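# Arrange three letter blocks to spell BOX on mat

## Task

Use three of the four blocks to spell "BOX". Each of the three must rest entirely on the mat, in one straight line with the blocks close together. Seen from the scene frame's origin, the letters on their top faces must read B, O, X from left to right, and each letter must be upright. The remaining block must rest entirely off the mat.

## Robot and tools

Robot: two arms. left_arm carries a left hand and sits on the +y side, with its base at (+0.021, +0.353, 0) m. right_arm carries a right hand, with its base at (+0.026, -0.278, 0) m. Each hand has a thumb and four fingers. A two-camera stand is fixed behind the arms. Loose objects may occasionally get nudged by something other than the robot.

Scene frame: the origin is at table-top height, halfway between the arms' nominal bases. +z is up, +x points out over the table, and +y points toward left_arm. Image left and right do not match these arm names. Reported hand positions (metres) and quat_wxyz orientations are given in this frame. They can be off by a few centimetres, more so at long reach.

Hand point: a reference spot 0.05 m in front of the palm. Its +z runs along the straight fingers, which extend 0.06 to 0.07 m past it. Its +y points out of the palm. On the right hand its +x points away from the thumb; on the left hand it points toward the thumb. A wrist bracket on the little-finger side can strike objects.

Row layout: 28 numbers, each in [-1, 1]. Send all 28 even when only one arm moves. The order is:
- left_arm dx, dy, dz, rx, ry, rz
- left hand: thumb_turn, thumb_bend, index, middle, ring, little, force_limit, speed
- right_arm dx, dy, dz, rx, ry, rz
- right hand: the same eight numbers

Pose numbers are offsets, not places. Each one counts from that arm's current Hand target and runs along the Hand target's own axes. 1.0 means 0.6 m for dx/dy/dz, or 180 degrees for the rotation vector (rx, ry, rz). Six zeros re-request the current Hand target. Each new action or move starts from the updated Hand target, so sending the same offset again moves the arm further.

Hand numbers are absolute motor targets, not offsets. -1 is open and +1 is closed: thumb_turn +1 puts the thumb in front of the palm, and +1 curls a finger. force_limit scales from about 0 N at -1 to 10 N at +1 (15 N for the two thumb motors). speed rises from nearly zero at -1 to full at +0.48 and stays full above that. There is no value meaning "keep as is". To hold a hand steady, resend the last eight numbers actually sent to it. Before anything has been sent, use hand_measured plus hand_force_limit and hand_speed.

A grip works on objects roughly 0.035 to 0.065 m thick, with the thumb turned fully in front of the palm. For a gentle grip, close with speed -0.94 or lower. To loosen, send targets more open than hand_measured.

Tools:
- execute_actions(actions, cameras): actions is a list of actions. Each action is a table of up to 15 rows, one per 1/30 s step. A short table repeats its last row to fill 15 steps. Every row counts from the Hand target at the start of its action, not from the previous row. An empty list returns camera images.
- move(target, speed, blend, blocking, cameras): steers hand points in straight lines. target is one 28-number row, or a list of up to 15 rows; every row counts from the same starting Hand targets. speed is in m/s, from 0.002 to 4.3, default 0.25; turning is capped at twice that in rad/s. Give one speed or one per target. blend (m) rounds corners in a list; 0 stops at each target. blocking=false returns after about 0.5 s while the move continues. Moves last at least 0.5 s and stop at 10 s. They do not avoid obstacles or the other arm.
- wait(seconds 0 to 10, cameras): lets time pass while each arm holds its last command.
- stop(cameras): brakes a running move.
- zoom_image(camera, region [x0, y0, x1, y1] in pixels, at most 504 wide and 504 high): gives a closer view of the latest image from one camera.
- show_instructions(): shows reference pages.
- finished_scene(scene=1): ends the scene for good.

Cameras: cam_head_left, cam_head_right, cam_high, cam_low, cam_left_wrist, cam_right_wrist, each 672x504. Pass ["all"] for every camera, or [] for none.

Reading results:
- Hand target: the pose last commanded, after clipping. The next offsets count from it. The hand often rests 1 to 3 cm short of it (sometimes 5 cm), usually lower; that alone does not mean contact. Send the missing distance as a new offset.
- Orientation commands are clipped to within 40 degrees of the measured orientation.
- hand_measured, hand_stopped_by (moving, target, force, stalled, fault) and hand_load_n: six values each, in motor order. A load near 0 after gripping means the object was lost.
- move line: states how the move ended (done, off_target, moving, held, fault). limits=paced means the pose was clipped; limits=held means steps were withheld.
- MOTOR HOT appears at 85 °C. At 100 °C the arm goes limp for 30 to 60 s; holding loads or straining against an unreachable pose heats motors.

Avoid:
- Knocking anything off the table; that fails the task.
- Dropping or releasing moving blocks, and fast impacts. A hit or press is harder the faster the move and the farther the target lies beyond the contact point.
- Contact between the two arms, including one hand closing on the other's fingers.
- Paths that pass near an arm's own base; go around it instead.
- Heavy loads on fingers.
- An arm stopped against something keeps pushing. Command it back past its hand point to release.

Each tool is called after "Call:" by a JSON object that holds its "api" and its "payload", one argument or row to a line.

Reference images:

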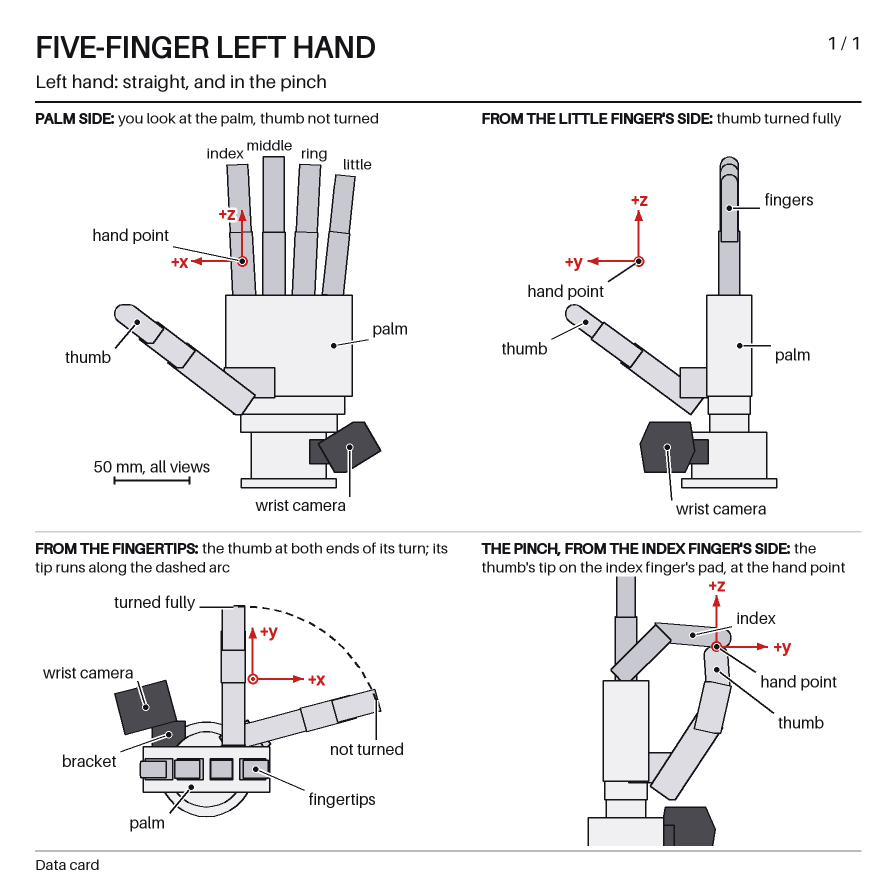

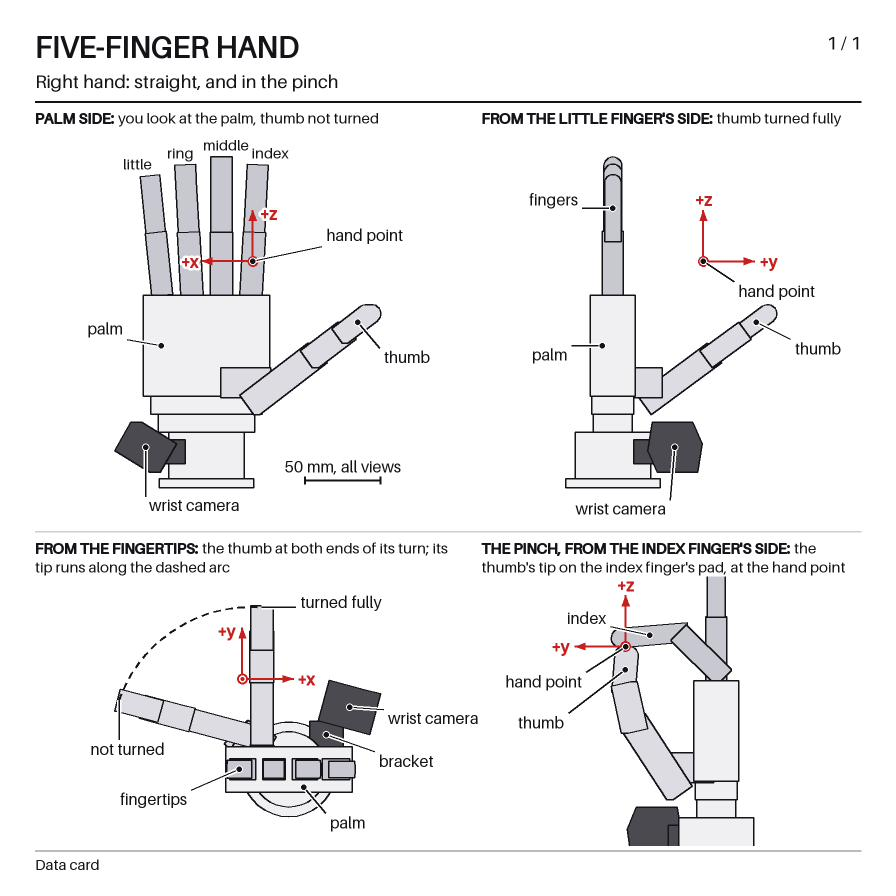

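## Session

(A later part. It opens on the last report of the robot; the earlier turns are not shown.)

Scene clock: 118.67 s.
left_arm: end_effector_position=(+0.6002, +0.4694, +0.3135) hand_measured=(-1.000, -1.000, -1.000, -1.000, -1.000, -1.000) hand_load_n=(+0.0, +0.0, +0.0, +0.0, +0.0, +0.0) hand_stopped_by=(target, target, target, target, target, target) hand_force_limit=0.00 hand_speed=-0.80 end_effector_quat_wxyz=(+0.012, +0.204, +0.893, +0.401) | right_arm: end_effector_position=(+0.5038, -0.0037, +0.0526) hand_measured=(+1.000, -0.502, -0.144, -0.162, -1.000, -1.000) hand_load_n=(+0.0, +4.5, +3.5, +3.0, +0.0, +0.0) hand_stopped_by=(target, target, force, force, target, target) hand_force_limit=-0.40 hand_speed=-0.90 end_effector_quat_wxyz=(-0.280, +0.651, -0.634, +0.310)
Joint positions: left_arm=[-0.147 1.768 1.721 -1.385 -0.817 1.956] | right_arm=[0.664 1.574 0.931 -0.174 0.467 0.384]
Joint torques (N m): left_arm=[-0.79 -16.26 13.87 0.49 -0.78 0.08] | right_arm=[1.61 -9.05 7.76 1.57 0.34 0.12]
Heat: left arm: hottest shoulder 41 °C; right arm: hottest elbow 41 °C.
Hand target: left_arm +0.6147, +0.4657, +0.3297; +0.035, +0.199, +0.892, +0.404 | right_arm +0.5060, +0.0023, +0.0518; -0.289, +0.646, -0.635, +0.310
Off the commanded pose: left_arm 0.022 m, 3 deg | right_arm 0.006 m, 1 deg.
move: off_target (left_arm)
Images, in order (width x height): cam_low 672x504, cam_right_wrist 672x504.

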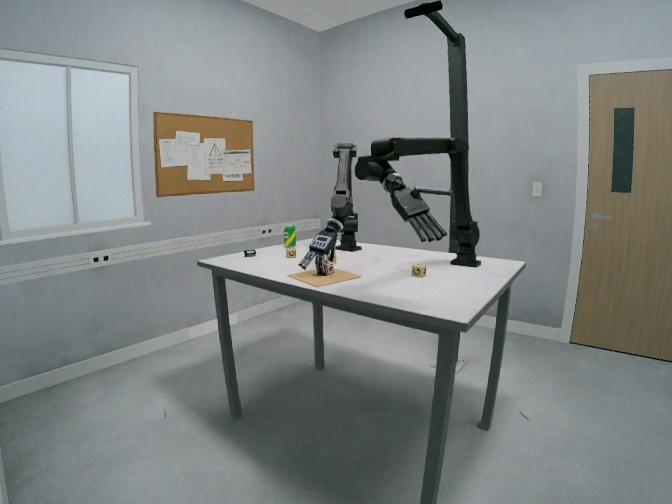

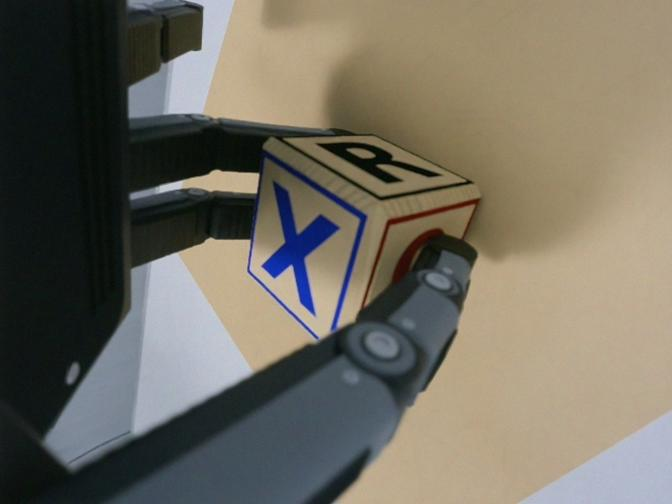

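Call:
{"api": "move", "payload": {
  "target": [0,0,0,0,0,0,-1,-1,-1,-1,-1,-1,0,-0.8,-0.0003,0.0051,0.0043,0,0,0,1,-0.5,0.15,0.1,-1,-1,-0.4,-0.9],
  "speed": 0.04,
  "cameras": ["cam_low","cam_right_wrist"]
}}

Call:
{"api": "zoom_image", "payload": {
  "camera": "cam_low",
  "region": [300, 240, 350, 280]
}}

Scene clock: 119.63 s.
left_arm: end_effector_position=(+0.6002, +0.4694, +0.3135) hand_measured=(-1.000, -1.000, -1.000, -1.000, -1.000, -1.000) hand_load_n=(+0.0, +0.0, +0.0, +0.0, +0.0, +0.0) hand_stopped_by=(target, target, target, target, target, target) hand_force_limit=0.00 hand_speed=-0.80 end_effector_quat_wxyz=(+0.012, +0.204, +0.893, +0.401) | right_arm: end_effector_position=(+0.5057, -0.0025, +0.0516) hand_measured=(+1.000, -0.502, -0.144, -0.162, -1.000, -1.000) hand_load_n=(-0.5, +4.5, +3.5, +2.5, +0.0, +0.0) hand_stopped_by=(target, target, force, force, target, target) hand_force_limit=-0.40 hand_speed=-0.90 end_effector_quat_wxyz=(-0.283, +0.650, -0.634, +0.310)
Joint positions: left_arm=[-0.147 1.768 1.721 -1.385 -0.817 1.956] | right_arm=[0.664 1.579 0.931 -0.162 0.467 0.384]
Joint torques (N m): left_arm=[-0.91 -16.32 13.86 0.53 -0.77 0.09] | right_arm=[1.55 -9.17 7.01 1.81 0.31 0.11]
Heat: left arm: hottest shoulder 41 °C; right arm: hottest elbow 41 °C.
Hand target: left_arm +0.6147, +0.4657, +0.3297; +0.035, +0.199, +0.892, +0.404 | right_arm +0.5060, +0.0024, +0.0478; -0.289, +0.646, -0.635, +0.310
Off the commanded pose: left_arm 0.022 m, 3 deg | right_arm 0.006 m, 1 deg.
move: off_target (left_arm)
Images, in order (width x height): cam_low 672x504, cam_right_wrist 672x504.

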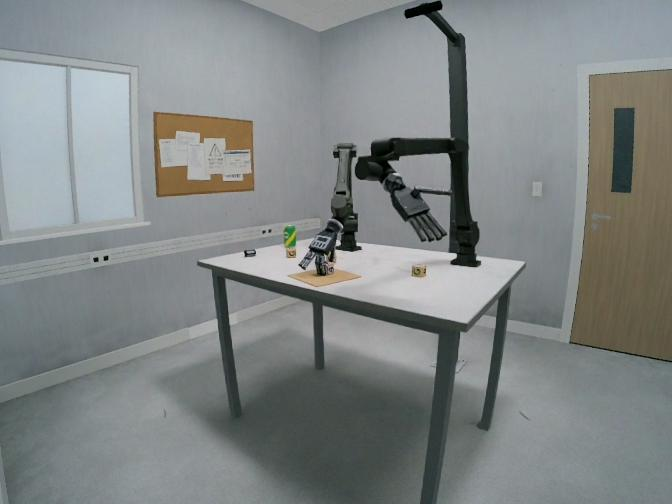

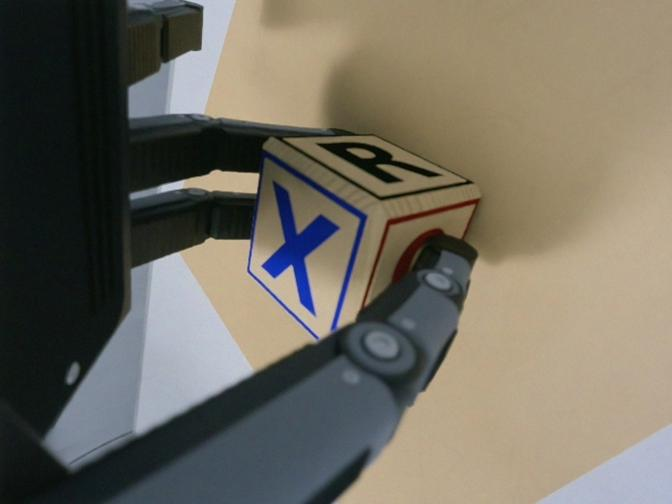

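Scaled by 10.080.

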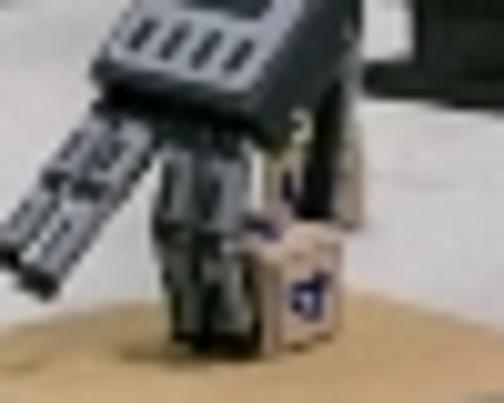

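Call:
{"api": "execute_actions", "payload": {
  "actions": [
    [[0,0,0,0,0,0,-1,-1,-1,-1,-1,-1,0,-0.8,0.0003,-0.0045,-0.0037,0,0,0,1,-0.5,0.15,0.1,-1,-1,-0.4,-0.9]],
    [[0,0,0,0,0,0,-1,-1,-1,-1,-1,-1,0,-0.8,0,0,0,0,0,0,1,-0.85,-0.45,-0.45,-1,-1,-0.4,-0.6]]
  ],
  "cameras": ["cam_right_wrist","cam_low"]
}}

Scene clock: 121.17 s.
left_arm: end_effector_position=(+0.6002, +0.4694, +0.3135) hand_measured=(-1.000, -1.000, -1.000, -1.000, -1.000, -1.000) hand_load_n=(+0.0, +0.0, +0.0, +0.0, +0.0, +0.0) hand_stopped_by=(target, target, target, target, target, target) hand_force_limit=0.00 hand_speed=-0.80 end_effector_quat_wxyz=(+0.012, +0.204, +0.893, +0.401) | right_arm: end_effector_position=(+0.5058, -0.0025, +0.0516) hand_measured=(+1.000, -0.850, -0.450, -0.450, -1.000, -1.000) hand_load_n=(+0.0, +0.0, +0.0, +0.0, +0.0, +0.0) hand_stopped_by=(target, target, target, target, target, target) hand_force_limit=-0.40 hand_speed=-0.60 end_effector_quat_wxyz=(-0.283, +0.649, -0.634, +0.311)
Joint positions: left_arm=[-0.147 1.768 1.721 -1.385 -0.817 1.956] | right_arm=[0.664 1.579 0.931 -0.162 0.468 0.384]
Joint torques (N m): left_arm=[-0.91 -16.26 13.87 0.51 -0.78 0.09] | right_arm=[1.44 -8.94 7.53 1.35 0.29 0.15]
Heat: left arm: hottest shoulder 41 °C; right arm: hottest elbow 41 °C.
Hand target: left_arm +0.6147, +0.4657, +0.3297; +0.035, +0.199, +0.892, +0.404 | right_arm +0.5061, +0.0022, +0.0513; -0.289, +0.646, -0.635, +0.310
Off the commanded pose: left_arm 0.022 m, 3 deg | right_arm 0.005 m, 1 deg.
Images, in order (width x height): cam_low 672x504, cam_right_wrist 672x504.

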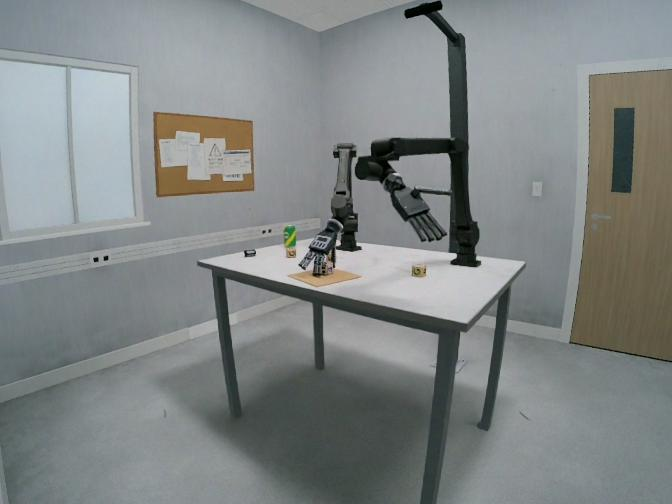

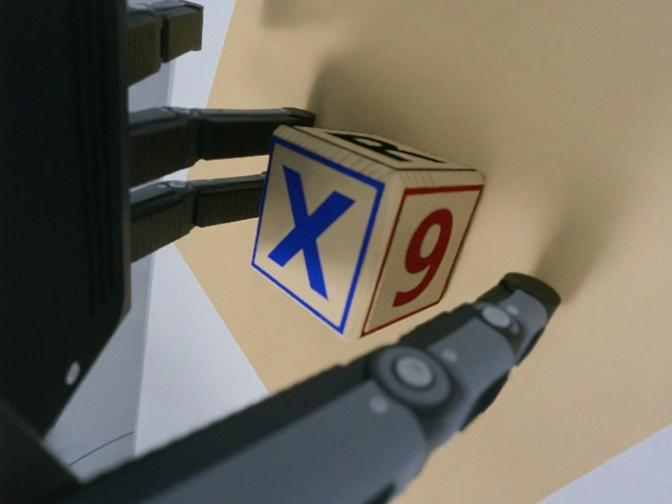

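Call:
{"api": "move", "payload": {
  "target": [
    [0,0,0,0,0,0,-1,-1,-1,-1,-1,-1,0,-0.8,0.0045,-0.1023,-0.0855,0,0,0,1,-1,-0.5,-0.5,-1,-1,-0.5,0],
    [0,0,0,0,0,0,-1,-1,-1,-1,-1,-1,0,-0.8,0.0132,-0.1213,-0.0753,0.0085,-0.4171,-0.3388,1,-1,-0.5,-0.5,-1,-1,-0.5,0]
  ],
  "speed": [0.12, 0.35],
  "blend": [0.02, 0],
  "cameras": ["cam_head_left","cam_right_wrist"]
}}

Scene clock: 126.37 s.
left_arm: end_effector_position=(+0.6002, +0.4694, +0.3135) hand_measured=(-1.000, -1.000, -1.000, -1.000, -1.000, -1.000) hand_load_n=(+0.0, +0.0, +0.0, +0.0, +0.0, +0.0) hand_stopped_by=(target, target, target, target, target, target) hand_force_limit=0.00 hand_speed=-0.80 end_effector_quat_wxyz=(+0.012, +0.204, +0.893, +0.401) | right_arm: end_effector_position=(+0.4995, -0.0063, +0.1224) hand_measured=(+1.000, -1.000, -0.500, -0.500, -1.000, -1.000) hand_load_n=(+0.0, +0.0, +0.0, +0.0, +0.0, +0.0) hand_stopped_by=(target, target, target, target, target, target) hand_force_limit=-0.50 hand_speed=0.00 end_effector_quat_wxyz=(-0.417, +0.907, +0.043, -0.042)
Joint positions: left_arm=[-0.147 1.768 1.721 -1.385 -0.817 1.956] | right_arm=[0.378 1.796 1.48 -1.065 -0.849 -1.268]
Joint torques (N m): left_arm=[-0.91 -16.21 13.86 0.53 -0.77 0.08] | right_arm=[0.26 -12.45 12.15 -0.5 -0.93 -0.09]
Motor temperatures (°C): left_arm=[31 41 40 32 27 28] | right_arm=[31 33 41 29 28 28]
Heat: left arm: hottest shoulder 41 °C; right arm: hottest elbow 41 °C.
Hand target: left_arm +0.6147, +0.4657, +0.3297; +0.035, +0.199, +0.892, +0.404 | right_arm +0.5181, -0.0028, +0.1362; -0.422, +0.905, +0.053, -0.025
Off the commanded pose: left_arm 0.022 m, 3 deg | right_arm 0.023 m, 2 deg.
move: off_target (left_arm, right_arm)
Images, in order (width x height): cam_head_left 672x504, cam_right_wrist 672x504.

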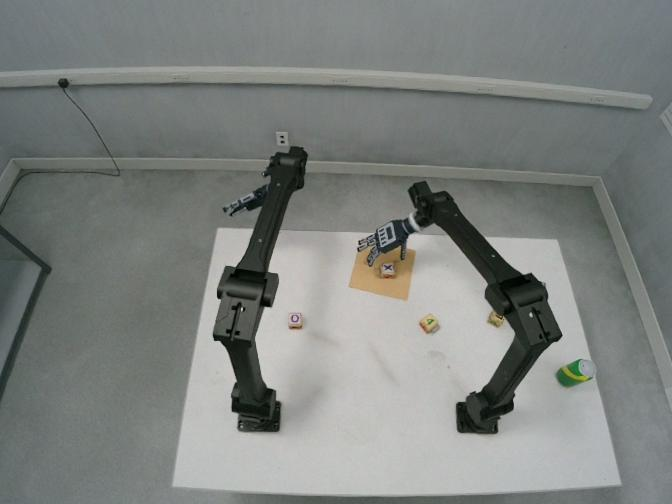

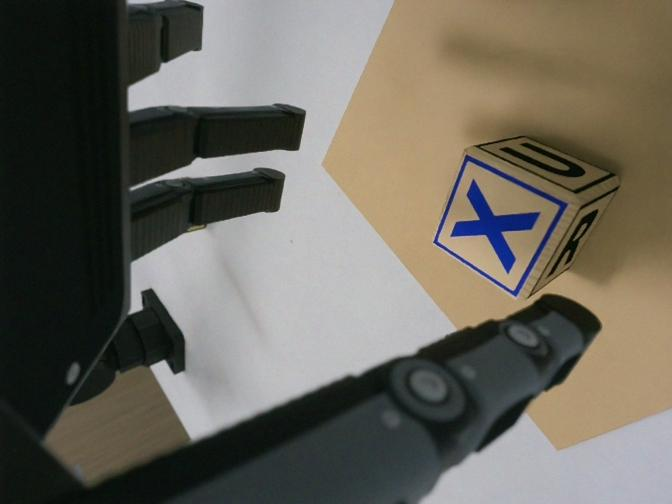

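Call:
{"api": "execute_actions", "payload": {
  "actions": [],
  "cameras": ["cam_right_wrist"]
}}

Scene clock: 127.17 s.
left_arm: end_effector_position=(+0.6002, +0.4694, +0.3135) hand_measured=(-1.000, -1.000, -1.000, -1.000, -1.000, -1.000) hand_load_n=(+0.0, +0.0, +0.0, +0.0, +0.0, +0.0) hand_stopped_by=(target, target, target, target, target, target) hand_force_limit=0.00 hand_speed=-0.80 end_effector_quat_wxyz=(+0.012, +0.204, +0.893, +0.401) | right_arm: end_effector_position=(+0.4995, -0.0064, +0.1224) hand_measured=(+1.000, -1.000, -0.500, -0.500, -1.000, -1.000) hand_load_n=(+0.0, +0.0, +0.0, +0.0, +0.0, +0.0) hand_stopped_by=(target, target, target, target, target, target) hand_force_limit=-0.50 hand_speed=0.00 end_effector_quat_wxyz=(-0.417, +0.907, +0.043, -0.042)
Joint positions: left_arm=[-0.147 1.768 1.721 -1.385 -0.817 1.956] | right_arm=[0.378 1.796 1.48 -1.066 -0.849 -1.269]
Joint velocities: within noise
Joint torques (N m): left_arm=[-0.91 -16.32 13.87 0.51 -0.77 0.09] | right_arm=[0.26 -12.51 12 -0.14 -0.85 -0.15]
Motor temperatures (°C): left_arm=[31 41 40 32 27 28] | right_arm=[31 33 41 29 28 28]
Heat: left arm: hottest shoulder 41 °C; right arm: hottest elbow 41 °C.
Hand target: left_arm +0.6147, +0.4657, +0.3297; +0.035, +0.199, +0.892, +0.404 | right_arm +0.5181, -0.0028, +0.1362; -0.422, +0.905, +0.053, -0.025
Off the commanded pose: left_arm 0.022 m, 3 deg | right_arm 0.024 m, 2 deg.
Images, in order (width x height): cam_right_wrist 672x504.

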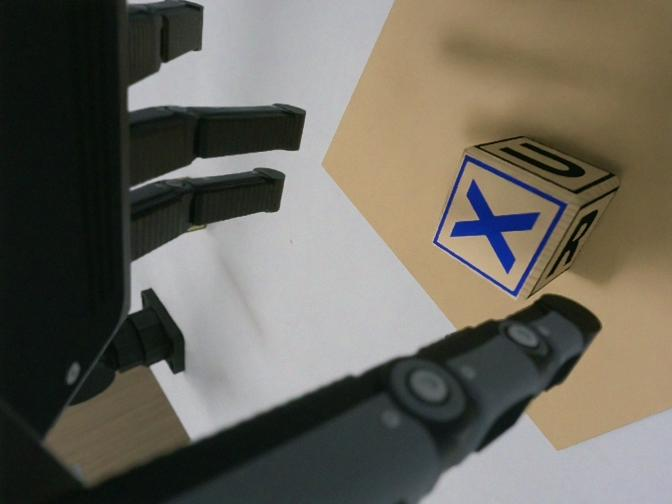

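Call:
{"api": "move", "payload": {
  "target": [0,0,0,0,0,0,-1,-1,-1,-1,-1,-1,0,-0.8,-0.0240,0.0857,0.0488,0,-0.0085,-0.0071,1,-1,-0.5,-0.5,-1,-1,-0.5,0],
  "speed": 0.12,
  "cameras": ["cam_right_wrist"]
}}

Scene clock: 129.40 s.
left_arm: end_effector_position=(+0.6002, +0.4694, +0.3135) hand_measured=(-1.000, -1.000, -1.000, -1.000, -1.000, -1.000) hand_load_n=(+0.0, -0.5, +0.0, +0.0, +0.0, +0.0) hand_stopped_by=(target, target, target, target, target, target) hand_force_limit=0.00 hand_speed=-0.80 end_effector_quat_wxyz=(+0.012, +0.204, +0.893, +0.401) | right_arm: end_effector_position=(+0.4984, -0.0129, +0.0793) hand_measured=(+1.000, -1.000, -0.500, -0.500, -1.000, -1.000) hand_load_n=(+0.0, +0.0, +0.0, +0.0, +0.0, +0.0) hand_stopped_by=(target, target, target, target, target, target) hand_force_limit=-0.50 hand_speed=0.00 end_effector_quat_wxyz=(-0.418, +0.905, +0.064, -0.042)
Joint positions: left_arm=[-0.147 1.768 1.721 -1.385 -0.817 1.956] | right_arm=[0.368 1.838 1.422 -1.002 -0.858 -1.341]
Joint torques (N m): left_arm=[-0.85 -16.32 13.87 0.51 -0.78 0.09] | right_arm=[-0.56 -13.98 7.71 0.51 -0.85 -0.19]
Heat: left arm: hottest shoulder 41 °C; right arm: hottest elbow 41 °C.
Hand target: left_arm +0.6147, +0.4657, +0.3297; +0.035, +0.199, +0.892, +0.404 | right_arm +0.5050, -0.0151, +0.0780; -0.421, +0.904, +0.069, -0.033
Off the commanded pose: left_arm 0.022 m, 3 deg | right_arm 0.007 m, 1 deg.
move: off_target (left_arm)
Images, in order (width x height): cam_right_wrist 672x504.

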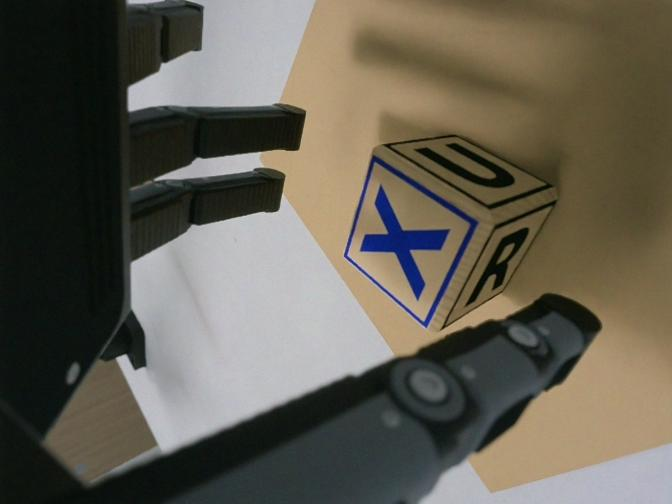

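Call:
{"api": "move", "payload": {
  "target": [0,0,0,0,0,0,-1,-1,-1,-1,-1,-1,0,-0.8,-0.0088,0.0415,0.0308,0,0,0,1,-1,-0.5,-0.5,-1,-1,-0.5,0],
  "speed": 0.08,
  "cameras": ["cam_right_wrist"]
}}

Scene clock: 131.13 s.
left_arm: end_effector_position=(+0.6002, +0.4694, +0.3135) hand_measured=(-1.000, -1.000, -1.000, -1.000, -1.000, -1.000) hand_load_n=(+0.0, +0.0, +0.0, +0.0, +0.0, +0.0) hand_stopped_by=(target, target, target, target, target, target) hand_force_limit=0.00 hand_speed=-0.80 end_effector_quat_wxyz=(+0.012, +0.204, +0.893, +0.401) | right_arm: end_effector_position=(+0.4945, -0.0148, +0.0511) hand_measured=(+1.000, -1.000, -0.500, -0.500, -1.000, -1.000) hand_load_n=(+0.0, +0.0, +0.0, +0.0, +0.0, +0.0) hand_stopped_by=(target, target, target, target, target, target) hand_force_limit=-0.50 hand_speed=0.00 end_effector_quat_wxyz=(-0.419, +0.905, +0.066, -0.040)
Joint positions: left_arm=[-0.147 1.768 1.721 -1.385 -0.817 1.956] | right_arm=[0.367 1.857 1.368 -0.925 -0.858 -1.345]
Joint torques (N m): left_arm=[-0.91 -16.26 13.89 0.53 -0.78 0.09] | right_arm=[0.03 -12.75 7.08 0.81 -0.86 -0.12]
Heat: left arm: hottest shoulder 41 °C; right arm: hottest elbow 41 °C.
Hand target: left_arm +0.6147, +0.4657, +0.3297; +0.035, +0.199, +0.892, +0.404 | right_arm +0.5001, -0.0178, +0.0471; -0.421, +0.904, +0.069, -0.033
Off the commanded pose: left_arm 0.022 m, 3 deg | right_arm 0.007 m, 1 deg.
move: off_target (left_arm)
Images, in order (width x height): cam_right_wrist 672x504.

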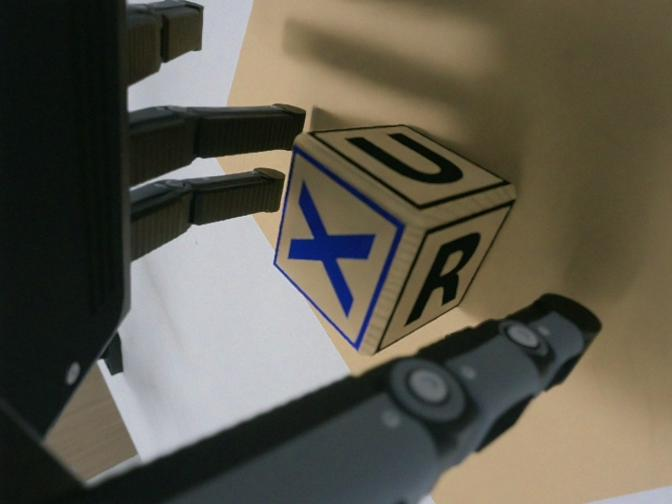

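Call:
{"api": "move", "payload": {
  "target": [0,0,0,0,0,0,-1,-1,-1,-1,-1,-1,0,-0.8,0,0.0064,0.0054,0,0,0,1,-1,-0.5,-0.5,-1,-1,-0.5,0],
  "speed": 0.06
}}

Call:
{"api": "execute_actions", "payload": {
  "actions": [
    [[0,0,0,0,0,0,-1,-1,-1,-1,-1,-1,0,-0.8,0,0,0,0,0,0,1,-0.5,-0.3,-0.3,-1,-1,-0.4,0]],
    [[0,0,0,0,0,0,-1,-1,-1,-1,-1,-1,0,-0.8,0,0,0,0,0,0,1,-0.5,0.15,0.1,-1,-1,-0.4,-0.9]],
    [[0,0,0,0,0,0,-1,-1,-1,-1,-1,-1,0,-0.8,0,0,0,0,0,0,1,-0.5,0.15,0.1,-1,-1,-0.4,-0.9]]
  ],
  "cameras": ["cam_right_wrist"]
}}

Scene clock: 132.23 s.
left_arm: end_effector_position=(+0.6002, +0.4694, +0.3135) hand_measured=(-1.000, -1.000, -1.000, -1.000, -1.000, -1.000) hand_load_n=(+0.0, +0.0, +0.0, +0.0, +0.0, +0.0) hand_stopped_by=(target, target, target, target, target, target) hand_force_limit=0.00 hand_speed=-0.80 end_effector_quat_wxyz=(+0.012, +0.204, +0.893, +0.401) | right_arm: end_effector_position=(+0.4970, -0.0140, +0.0503) hand_measured=(+1.000, -1.000, -0.500, -0.500, -1.000, -1.000) hand_load_n=(+0.0, +0.0, +0.0, +0.0, -0.5, +0.0) hand_stopped_by=(target, target, target, target, target, target) hand_force_limit=-0.50 hand_speed=0.00 end_effector_quat_wxyz=(-0.420, +0.904, +0.068, -0.035)
Joint positions: left_arm=[-0.147 1.768 1.721 -1.385 -0.817 1.956] | right_arm=[0.367 1.859 1.368 -0.914 -0.858 -1.345]
Joint torques (N m): left_arm=[-0.91 -16.21 13.86 0.53 -0.78 0.09] | right_arm=[-0.03 -12.4 6.8 0.61 -0.81 -0.11]
Heat: left arm: hottest shoulder 41 °C; right arm: hottest elbow 41 °C.
Hand target: left_arm +0.6147, +0.4657, +0.3297; +0.035, +0.199, +0.892, +0.404 | right_arm +0.5000, -0.0178, +0.0421; -0.421, +0.904, +0.069, -0.033
Off the commanded pose: left_arm 0.022 m, 3 deg | right_arm 0.010 m, 0 deg.
move: off_target (left_arm)

Scene clock: 133.93 s.
left_arm: end_effector_position=(+0.6002, +0.4694, +0.3135) hand_measured=(-1.000, -1.000, -1.000, -1.000, -1.000, -1.000) hand_load_n=(+0.5, +0.0, +0.0, +0.0, +0.0, +0.0) hand_stopped_by=(target, target, target, target, target, target) hand_force_limit=0.00 hand_speed=-0.80 end_effector_quat_wxyz=(+0.012, +0.204, +0.893, +0.401) | right_arm: end_effector_position=(+0.4972, -0.0140, +0.0502) hand_measured=(+1.000, -0.502, -0.144, -0.162, -1.000, -1.000) hand_load_n=(+0.0, +4.0, +3.0, +3.0, +0.0, +0.0) hand_stopped_by=(target, target, force, force, target, target) hand_force_limit=-0.40 hand_speed=-0.90 end_effector_quat_wxyz=(-0.421, +0.904, +0.069, -0.035)
Joint positions: left_arm=[-0.147 1.768 1.721 -1.385 -0.817 1.956] | right_arm=[0.367 1.859 1.368 -0.914 -0.86 -1.345]
Joint torques (N m): left_arm=[-0.91 -16.32 13.86 0.53 -0.78 0.09] | right_arm=[0.15 -11.28 6.68 0.59 -0.84 -0.08]
Heat: left arm: hottest shoulder 41 °C; right arm: hottest elbow 41 °C.
Hand target: left_arm +0.6147, +0.4657, +0.3297; +0.035, +0.199, +0.892, +0.404 | right_arm +0.5000, -0.0177, +0.0421; -0.421, +0.904, +0.069, -0.033
Off the commanded pose: left_arm 0.022 m, 3 deg | right_arm 0.009 m, 0 deg.
Images, in order (width x height): cam_right_wrist 672x504.

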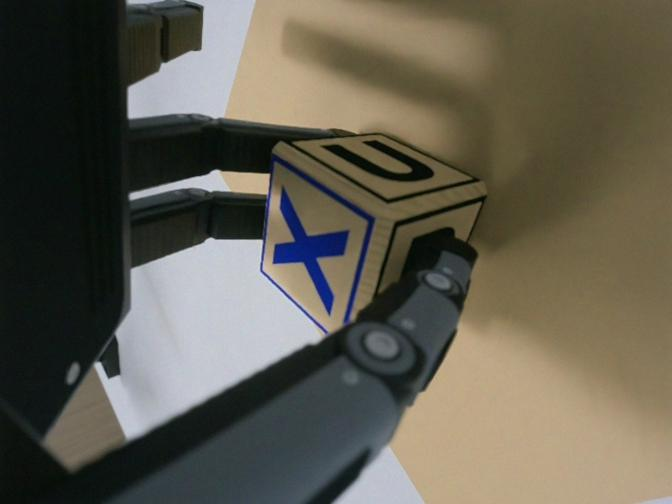

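Call:
{"api": "move", "payload": {
  "target": [
    [0,0,0,0,0,0,-1,-1,-1,-1,-1,-1,0,-0.8,0,-0.1021,-0.0857,0,0,0,1,-0.5,0.15,0.1,-1,-1,-0.4,-0.9],
    [0,0,0,0,0,0,-1,-1,-1,-1,-1,-1,0,-0.8,0.0113,-0.1005,-0.1600,0,0.4205,0.3529,1,-0.5,0.15,0.1,-1,-1,-0.4,-0.9]
  ],
  "speed": [0.15,0.35],
  "blend": [0.03,0],
  "cameras": ["cam_right_wrist","cam_high"]
}}

Scene clock: 138.43 s.
left_arm: end_effector_position=(+0.6002, +0.4694, +0.3135) hand_measured=(-1.000, -1.000, -1.000, -1.000, -1.000, -1.000) hand_load_n=(+0.0, +0.0, +0.0, +0.0, +0.0, +0.0) hand_stopped_by=(target, target, target, target, target, target) hand_force_limit=0.00 hand_speed=-0.80 end_effector_quat_wxyz=(+0.012, +0.204, +0.893, +0.401) | right_arm: end_effector_position=(+0.5076, -0.0578, +0.1344) hand_measured=(+1.000, -0.502, -0.144, -0.162, -1.000, -1.000) hand_load_n=(+0.0, +4.0, +2.5, +3.0, +0.0, +0.0) hand_stopped_by=(target, target, force, force, target, target) hand_force_limit=-0.40 hand_speed=-0.90 end_effector_quat_wxyz=(-0.286, +0.648, -0.641, +0.297)
Joint positions: left_arm=[-0.147 1.768 1.721 -1.385 -0.817 1.956] | right_arm=[0.541 1.389 0.972 -0.365 0.36 0.312]
Joint torques (N m): left_arm=[-0.91 -16.26 13.87 0.51 -0.78 0.09] | right_arm=[2.02 -7.94 10.21 0.66 0.22 0.14]
Heat: left arm: hottest shoulder 41 °C; right arm: hottest elbow 41 °C.
Hand target: left_arm +0.6147, +0.4657, +0.3297; +0.035, +0.199, +0.892, +0.404 | right_arm +0.5122, -0.0511, +0.1501; -0.299, +0.641, -0.641, +0.299
Off the commanded pose: left_arm 0.022 m, 3 deg | right_arm 0.018 m, 2 deg.
move: off_target (left_arm, right_arm)
Images, in order (width x height): cam_high 672x504, cam_right_wrist 672x504.

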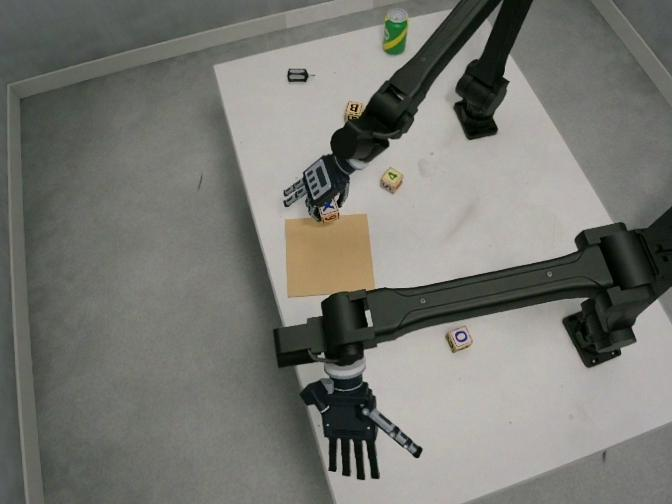

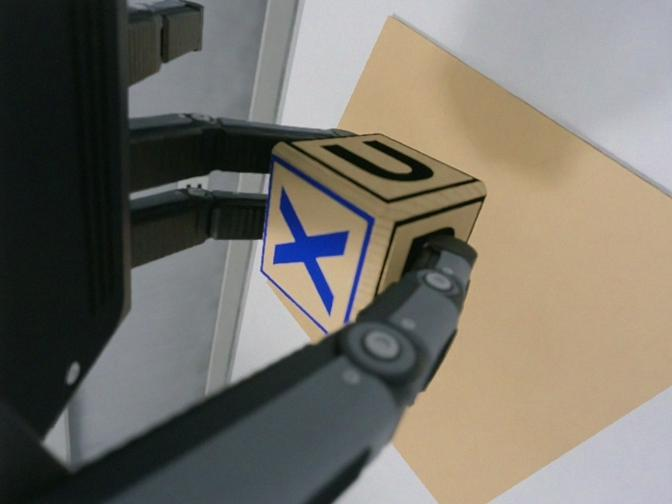

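Call:
{"api": "move", "payload": {
  "target": [0,0,0,0,0,0,-1,-1,-1,-1,-1,-1,0,-0.8,0,0.1021,0.0857,0,0,0,1,-0.5,0.15,0.1,-1,-1,-0.4,-0.9],
  "speed": 0.12,
  "cameras": ["cam_right_wrist","cam_low"]
}}

Scene clock: 140.93 s.
left_arm: end_effector_position=(+0.6002, +0.4694, +0.3135) hand_measured=(-1.000, -1.000, -1.000, -1.000, -1.000, -1.000) hand_load_n=(+0.0, -0.5, +0.0, +0.0, +0.0, +0.0) hand_stopped_by=(target, target, target, target, target, target) hand_force_limit=0.00 hand_speed=-0.80 end_effector_quat_wxyz=(+0.012, +0.204, +0.893, +0.401) | right_arm: end_effector_position=(+0.5080, -0.0577, +0.0667) hand_measured=(+1.000, -0.502, -0.144, -0.162, -1.000, -1.000) hand_load_n=(+0.0, +4.0, +2.5, +3.0, +0.0, +0.0) hand_stopped_by=(target, target, force, force, target, target) hand_force_limit=-0.40 hand_speed=-0.90 end_effector_quat_wxyz=(-0.287, +0.647, -0.641, +0.297)
Joint positions: left_arm=[-0.147 1.768 1.721 -1.385 -0.817 1.956] | right_arm=[0.541 1.487 0.87 -0.164 0.36 0.314]
Joint torques (N m): left_arm=[-0.85 -16.26 13.87 0.51 -0.78 0.09] | right_arm=[1.14 -7.77 7.91 1.84 0.26 0.14]
Heat: left arm: hottest shoulder 41 °C; right arm: hottest elbow 41 °C.
Hand target: left_arm +0.6147, +0.4657, +0.3297; +0.035, +0.199, +0.892, +0.404 | right_arm +0.5121, -0.0511, +0.0700; -0.298, +0.641, -0.641, +0.299
Off the commanded pose: left_arm 0.022 m, 3 deg | right_arm 0.009 m, 2 deg.
move: off_target (left_arm)
Images, in order (width x height): cam_low 672x504, cam_right_wrist 672x504.

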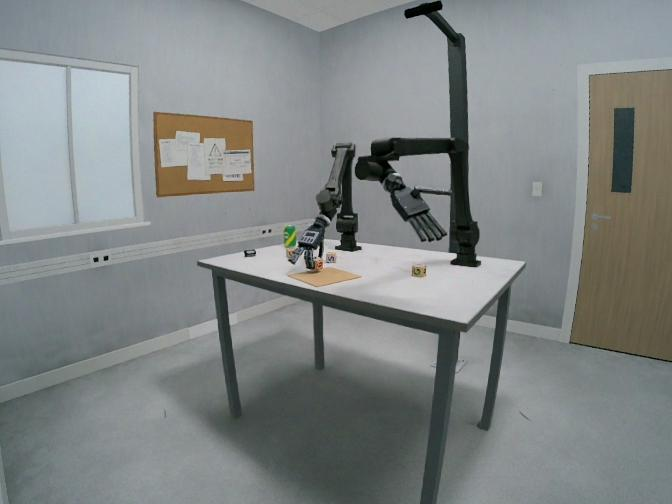

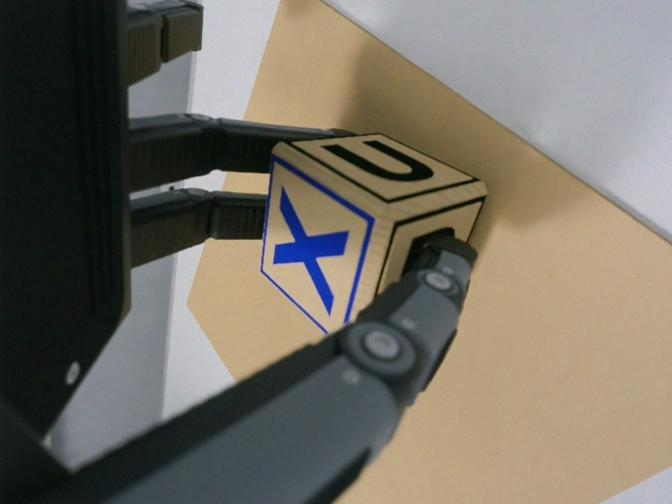

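Call:
{"api": "move", "payload": {
  "target": [0,0,0,0,0,0,-1,-1,-1,-1,-1,-1,0,-0.8,0,0.0128,0.0107,0,0,0,1,-0.5,0.15,0.1,-1,-1,-0.4,-0.9],
  "speed": 0.05
}}

Call:
{"api": "move", "payload": {
  "target": [0,0,0,0,0,0,-1,-1,-1,-1,-1,-1,0,-0.8,0,0.0064,0.0054,0,0,0,1,-0.5,0.15,0.1,-1,-1,-0.4,-0.9],
  "speed": 0.04,
  "cameras": ["cam_low","cam_right_wrist"]
}}

Call:
{"api": "zoom_image", "payload": {
  "camera": "cam_low",
  "region": [280, 220, 380, 300]
}}

Scene clock: 142.17 s.
left_arm: end_effector_position=(+0.6002, +0.4694, +0.3135) hand_measured=(-1.000, -1.000, -1.000, -1.000, -1.000, -1.000) hand_load_n=(+0.0, +0.0, +0.0, +0.0, +0.0, +0.0) hand_stopped_by=(target, target, target, target, target, target) hand_force_limit=0.00 hand_speed=-0.80 end_effector_quat_wxyz=(+0.012, +0.204, +0.893, +0.401) | right_arm: end_effector_position=(+0.5089, -0.0572, +0.0591) hand_measured=(+1.000, -0.502, -0.144, -0.162, -1.000, -1.000) hand_load_n=(+0.0, +4.0, +3.0, +3.0, +0.0, +0.0) hand_stopped_by=(target, target, force, force, target, target) hand_force_limit=-0.40 hand_speed=-0.90 end_effector_quat_wxyz=(-0.289, +0.646, -0.641, +0.298)
Joint positions: left_arm=[-0.147 1.768 1.721 -1.385 -0.817 1.956] | right_arm=[0.541 1.502 0.86 -0.134 0.36 0.314]
Joint torques (N m): left_arm=[-0.91 -16.26 13.86 0.5 -0.78 0.09] | right_arm=[1.38 -7.71 7.57 1.96 0.26 0.18]
Heat: left arm: hottest shoulder 41 °C; right arm: hottest elbow 41 °C.
Hand target: left_arm +0.6147, +0.4657, +0.3297; +0.035, +0.199, +0.892, +0.404 | right_arm +0.5120, -0.0512, +0.0599; -0.298, +0.641, -0.641, +0.299
Off the commanded pose: left_arm 0.022 m, 3 deg | right_arm 0.007 m, 1 deg.
move: off_target (left_arm)

Scene clock: 143.03 s.
left_arm: end_effector_position=(+0.6002, +0.4694, +0.3135) hand_measured=(-1.000, -1.000, -1.000, -1.000, -1.000, -1.000) hand_load_n=(+0.0, +0.0, +0.0, +0.0, +0.0, +0.0) hand_stopped_by=(target, target, target, target, target, target) hand_force_limit=0.00 hand_speed=-0.80 end_effector_quat_wxyz=(+0.012, +0.204, +0.893, +0.401) | right_arm: end_effector_position=(+0.5097, -0.0568, +0.0558) hand_measured=(+1.000, -0.502, -0.144, -0.162, -1.000, -1.000) hand_load_n=(+0.0, +4.0, +2.5, +3.0, +0.0, +0.0) hand_stopped_by=(target, target, force, force, target, target) hand_force_limit=-0.40 hand_speed=-0.90 end_effector_quat_wxyz=(-0.291, +0.645, -0.641, +0.298)
Joint positions: left_arm=[-0.147 1.768 1.721 -1.385 -0.817 1.956] | right_arm=[0.541 1.509 0.855 -0.118 0.36 0.314]
Joint torques (N m): left_arm=[-0.91 -16.26 13.87 0.51 -0.77 0.08] | right_arm=[0.91 -6.59 7.25 1.95 0.27 0.11]
Heat: left arm: hottest shoulder 41 °C; right arm: hottest elbow 41 °C.
Hand target: left_arm +0.6147, +0.4657, +0.3297; +0.035, +0.199, +0.892, +0.404 | right_arm +0.5121, -0.0511, +0.0549; -0.298, +0.641, -0.641, +0.299
Off the commanded pose: left_arm 0.022 m, 3 deg | right_arm 0.006 m, 1 deg.
move: off_target (left_arm)
Images, in order (width x height): cam_low 672x504, cam_right_wrist 672x504.

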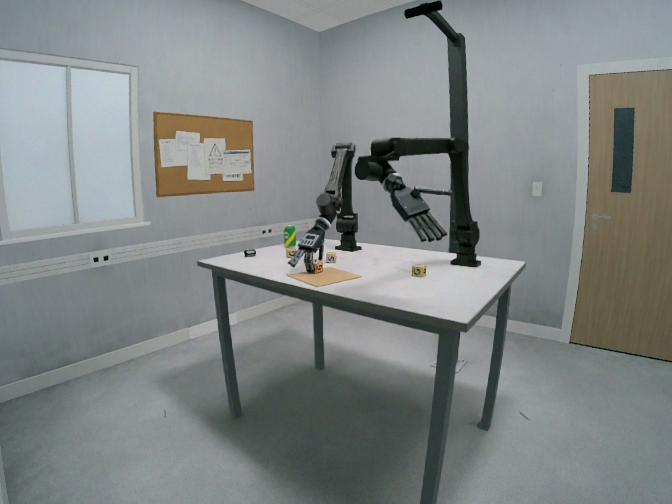

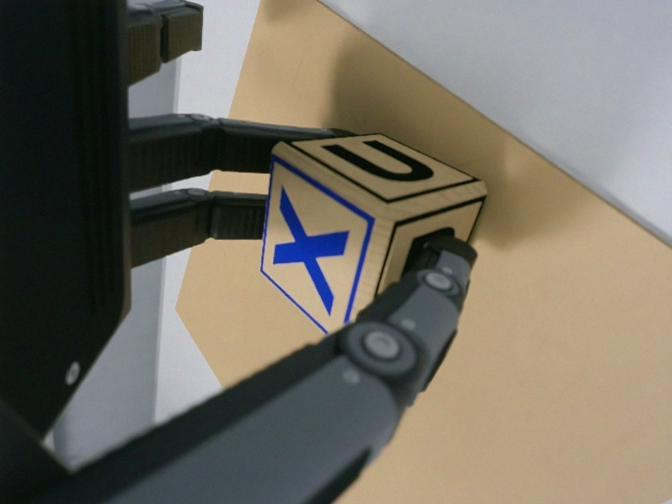

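Scaled by 5.040.

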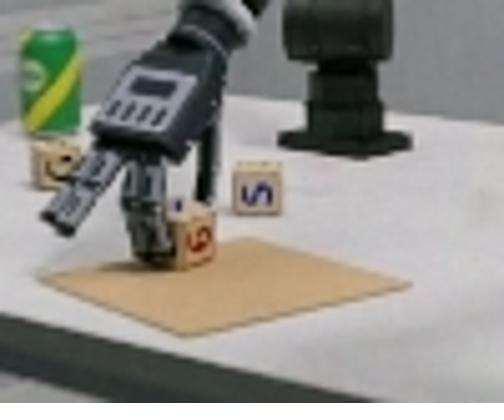

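Call:
{"api": "move", "payload": {
  "target": [0,0,0,0,0,0,-1,-1,-1,-1,-1,-1,0,-0.8,0,0.0051,0.0043,0,0,0,1,-0.5,0.15,0.1,-1,-1,-0.4,-0.9],
  "speed": 0.03
}}

Call:
{"api": "move", "payload": {
  "target": [0,0,0,0,0,0,-1,-1,-1,-1,-1,-1,0,-0.8,0,0.0038,0.0032,0,0,0,1,-0.5,0.15,0.1,-1,-1,-0.4,-0.9],
  "speed": 0.03,
  "cameras": ["cam_low","cam_right_wrist"]
}}

Call:
{"api": "zoom_image", "payload": {
  "camera": "cam_low",
  "region": [280, 220, 380, 300]
}}

Scene clock: 144.13 s.
left_arm: end_effector_position=(+0.6002, +0.4694, +0.3135) hand_measured=(-1.000, -1.000, -1.000, -1.000, -1.000, -1.000) hand_load_n=(+0.5, +0.0, +0.0, +0.0, +0.0, +0.0) hand_stopped_by=(target, target, target, target, target, target) hand_force_limit=0.00 hand_speed=-0.80 end_effector_quat_wxyz=(+0.012, +0.204, +0.893, +0.401) | right_arm: end_effector_position=(+0.5119, -0.0557, +0.0556) hand_measured=(+1.000, -0.502, -0.144, -0.162, -1.000, -1.000) hand_load_n=(-0.5, +4.0, +2.5, +3.0, +0.0, +0.0) hand_stopped_by=(target, target, force, force, target, target) hand_force_limit=-0.40 hand_speed=-0.90 end_effector_quat_wxyz=(-0.294, +0.643, -0.640, +0.300)
Joint positions: left_arm=[-0.147 1.768 1.721 -1.385 -0.817 1.956] | right_arm=[0.541 1.513 0.855 -0.106 0.36 0.314]
Joint torques (N m): left_arm=[-0.91 -16.21 13.86 0.51 -0.78 0.09] | right_arm=[1.38 -8.12 6.91 1.51 0.32 0.13]
Heat: left arm: hottest shoulder 41 °C; right arm: hottest elbow 41 °C.
Hand target: left_arm +0.6147, +0.4657, +0.3297; +0.035, +0.199, +0.892, +0.404 | right_arm +0.5121, -0.0511, +0.0510; -0.299, +0.641, -0.641, +0.299
Off the commanded pose: left_arm 0.022 m, 3 deg | right_arm 0.007 m, 1 deg.
move: off_target (left_arm)

Scene clock: 144.90 s.
left_arm: end_effector_position=(+0.6002, +0.4694, +0.3135) hand_measured=(-1.000, -1.000, -1.000, -1.000, -1.000, -1.000) hand_load_n=(+0.0, +0.0, +0.0, +0.0, +0.0, +0.0) hand_stopped_by=(target, target, target, target, target, target) hand_force_limit=0.00 hand_speed=-0.80 end_effector_quat_wxyz=(+0.012, +0.204, +0.893, +0.401) | right_arm: end_effector_position=(+0.5122, -0.0556, +0.0550) hand_measured=(+1.000, -0.502, -0.144, -0.162, -1.000, -1.000) hand_load_n=(-0.5, +4.5, +2.0, +2.5, +0.0, +0.0) hand_stopped_by=(target, target, force, force, target, target) hand_force_limit=-0.40 hand_speed=-0.90 end_effector_quat_wxyz=(-0.296, +0.642, -0.640, +0.300)
Joint positions: left_arm=[-0.147 1.768 1.721 -1.385 -0.817 1.956] | right_arm=[0.541 1.514 0.851 -0.096 0.361 0.314]
Joint torques (N m): left_arm=[-0.91 -16.26 13.86 0.5 -0.78 0.09] | right_arm=[1.03 -7.53 7.27 1.81 0.24 0.13]
Heat: left arm: hottest shoulder 41 °C; right arm: hottest elbow 41 °C.
Hand target: left_arm +0.6147, +0.4657, +0.3297; +0.035, +0.199, +0.892, +0.404 | right_arm +0.5120, -0.0511, +0.0478; -0.298, +0.641, -0.641, +0.299
Off the commanded pose: left_arm 0.022 m, 3 deg | right_arm 0.008 m, 0 deg.
move: off_target (left_arm)
Images, in order (width x height): cam_low 672x504, cam_right_wrist 672x504.

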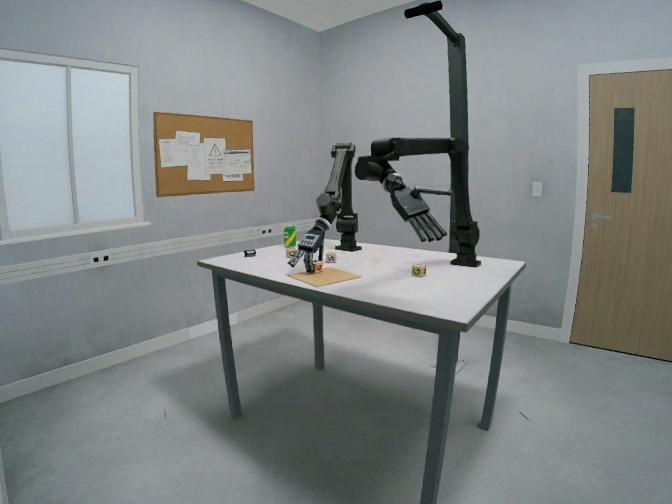

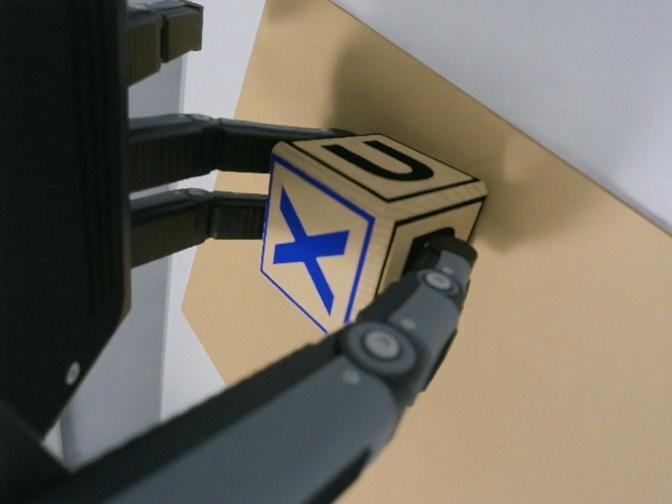

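Scaled by 5.040.

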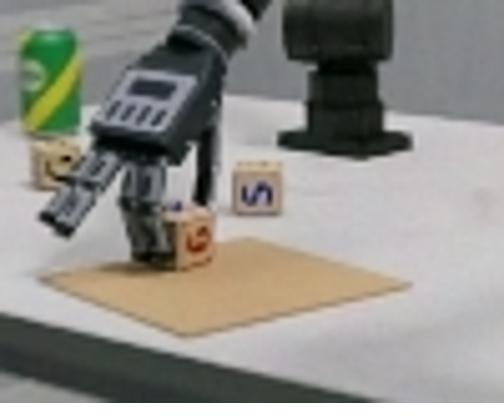

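Call:
{"api": "move", "payload": {
  "target": [0,0,0,0,0,0,-1,-1,-1,-1,-1,-1,0,-0.8,0,-0.0045,-0.0038,0,0,0,1,-0.5,0.15,0.1,-1,-1,-0.4,-0.9],
  "speed": 0.03
}}

Call:
{"api": "execute_actions", "payload": {
  "actions": [
    [[0,0,0,0,0,0,-1,-1,-1,-1,-1,-1,0,-0.8,0,0,0,0,0,0,1,-0.85,-0.45,-0.45,-1,-1,-0.4,-0.6]],
    [[0,0,0,0,0,0,-1,-1,-1,-1,-1,-1,0,-0.8,0,0,0,0,0,0,1,-0.85,-0.45,-0.45,-1,-1,-0.4,-0.6]]
  ],
  "cameras": ["cam_right_wrist"]
}}

Scene clock: 145.93 s.
left_arm: end_effector_position=(+0.6002, +0.4694, +0.3135) hand_measured=(-1.000, -1.000, -1.000, -1.000, -1.000, -1.000) hand_load_n=(+0.0, +0.0, +0.0, +0.0, +0.0, +0.0) hand_stopped_by=(target, target, target, target, target, target) hand_force_limit=0.00 hand_speed=-0.80 end_effector_quat_wxyz=(+0.012, +0.204, +0.893, +0.401) | right_arm: end_effector_position=(+0.5123, -0.0556, +0.0550) hand_measured=(+1.000, -0.502, -0.144, -0.162, -1.000, -1.000) hand_load_n=(-1.0, +4.0, +2.0, +3.0, +0.0, +0.0) hand_stopped_by=(target, target, force, force, target, target) hand_force_limit=-0.40 hand_speed=-0.90 end_effector_quat_wxyz=(-0.296, +0.642, -0.640, +0.301)
Joint positions: left_arm=[-0.147 1.768 1.721 -1.385 -0.817 1.956] | right_arm=[0.541 1.514 0.851 -0.095 0.361 0.314]
Joint torques (N m): left_arm=[-0.85 -16.21 13.87 0.5 -0.78 0.09] | right_arm=[1.49 -7.77 7.43 1.48 0.29 0.15]
Heat: left arm: hottest shoulder 41 °C; right arm: hottest elbow 41 °C.
Hand target: left_arm +0.6147, +0.4657, +0.3297; +0.035, +0.199, +0.892, +0.404 | right_arm +0.5121, -0.0511, +0.0514; -0.298, +0.641, -0.641, +0.299
Off the commanded pose: left_arm 0.022 m, 3 deg | right_arm 0.006 m, 0 deg.
move: off_target (left_arm)

Scene clock: 147.13 s.
left_arm: end_effector_position=(+0.6002, +0.4694, +0.3135) hand_measured=(-1.000, -1.000, -1.000, -1.000, -1.000, -1.000) hand_load_n=(+0.0, +0.0, +0.0, +0.0, +0.0, +0.0) hand_stopped_by=(target, target, target, target, target, target) hand_force_limit=0.00 hand_speed=-0.80 end_effector_quat_wxyz=(+0.012, +0.204, +0.893, +0.401) | right_arm: end_effector_position=(+0.5123, -0.0556, +0.0549) hand_measured=(+1.000, -0.850, -0.450, -0.450, -1.000, -1.000) hand_load_n=(+0.0, +0.0, +0.0, +0.0, +0.0, +0.0) hand_stopped_by=(target, target, target, target, target, target) hand_force_limit=-0.40 hand_speed=-0.60 end_effector_quat_wxyz=(-0.296, +0.642, -0.640, +0.300)
Joint positions: left_arm=[-0.147 1.768 1.721 -1.385 -0.817 1.956] | right_arm=[0.541 1.514 0.851 -0.095 0.361 0.314]
Joint torques (N m): left_arm=[-0.85 -16.26 13.86 0.51 -0.78 0.09] | right_arm=[1.67 -7.77 7.61 1.63 0.3 0.11]
Heat: left arm: hottest shoulder 41 °C; right arm: hottest elbow 41 °C.
Hand target: left_arm +0.6147, +0.4657, +0.3297; +0.035, +0.199, +0.892, +0.404 | right_arm +0.5121, -0.0511, +0.0515; -0.298, +0.641, -0.641, +0.299
Off the commanded pose: left_arm 0.022 m, 3 deg | right_arm 0.006 m, 0 deg.
Images, in order (width x height): cam_right_wrist 672x504.

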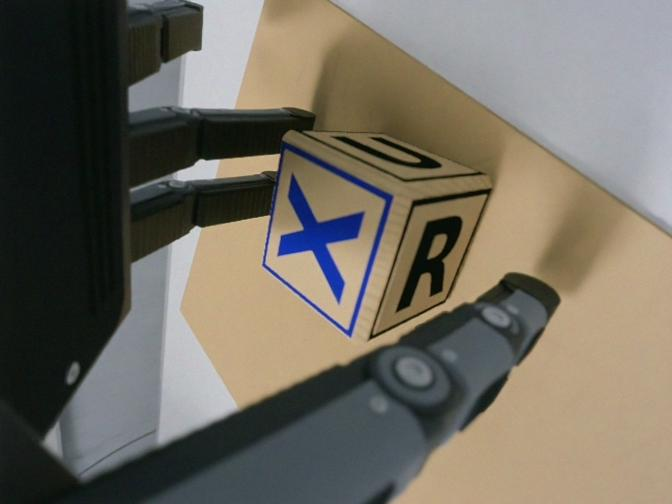

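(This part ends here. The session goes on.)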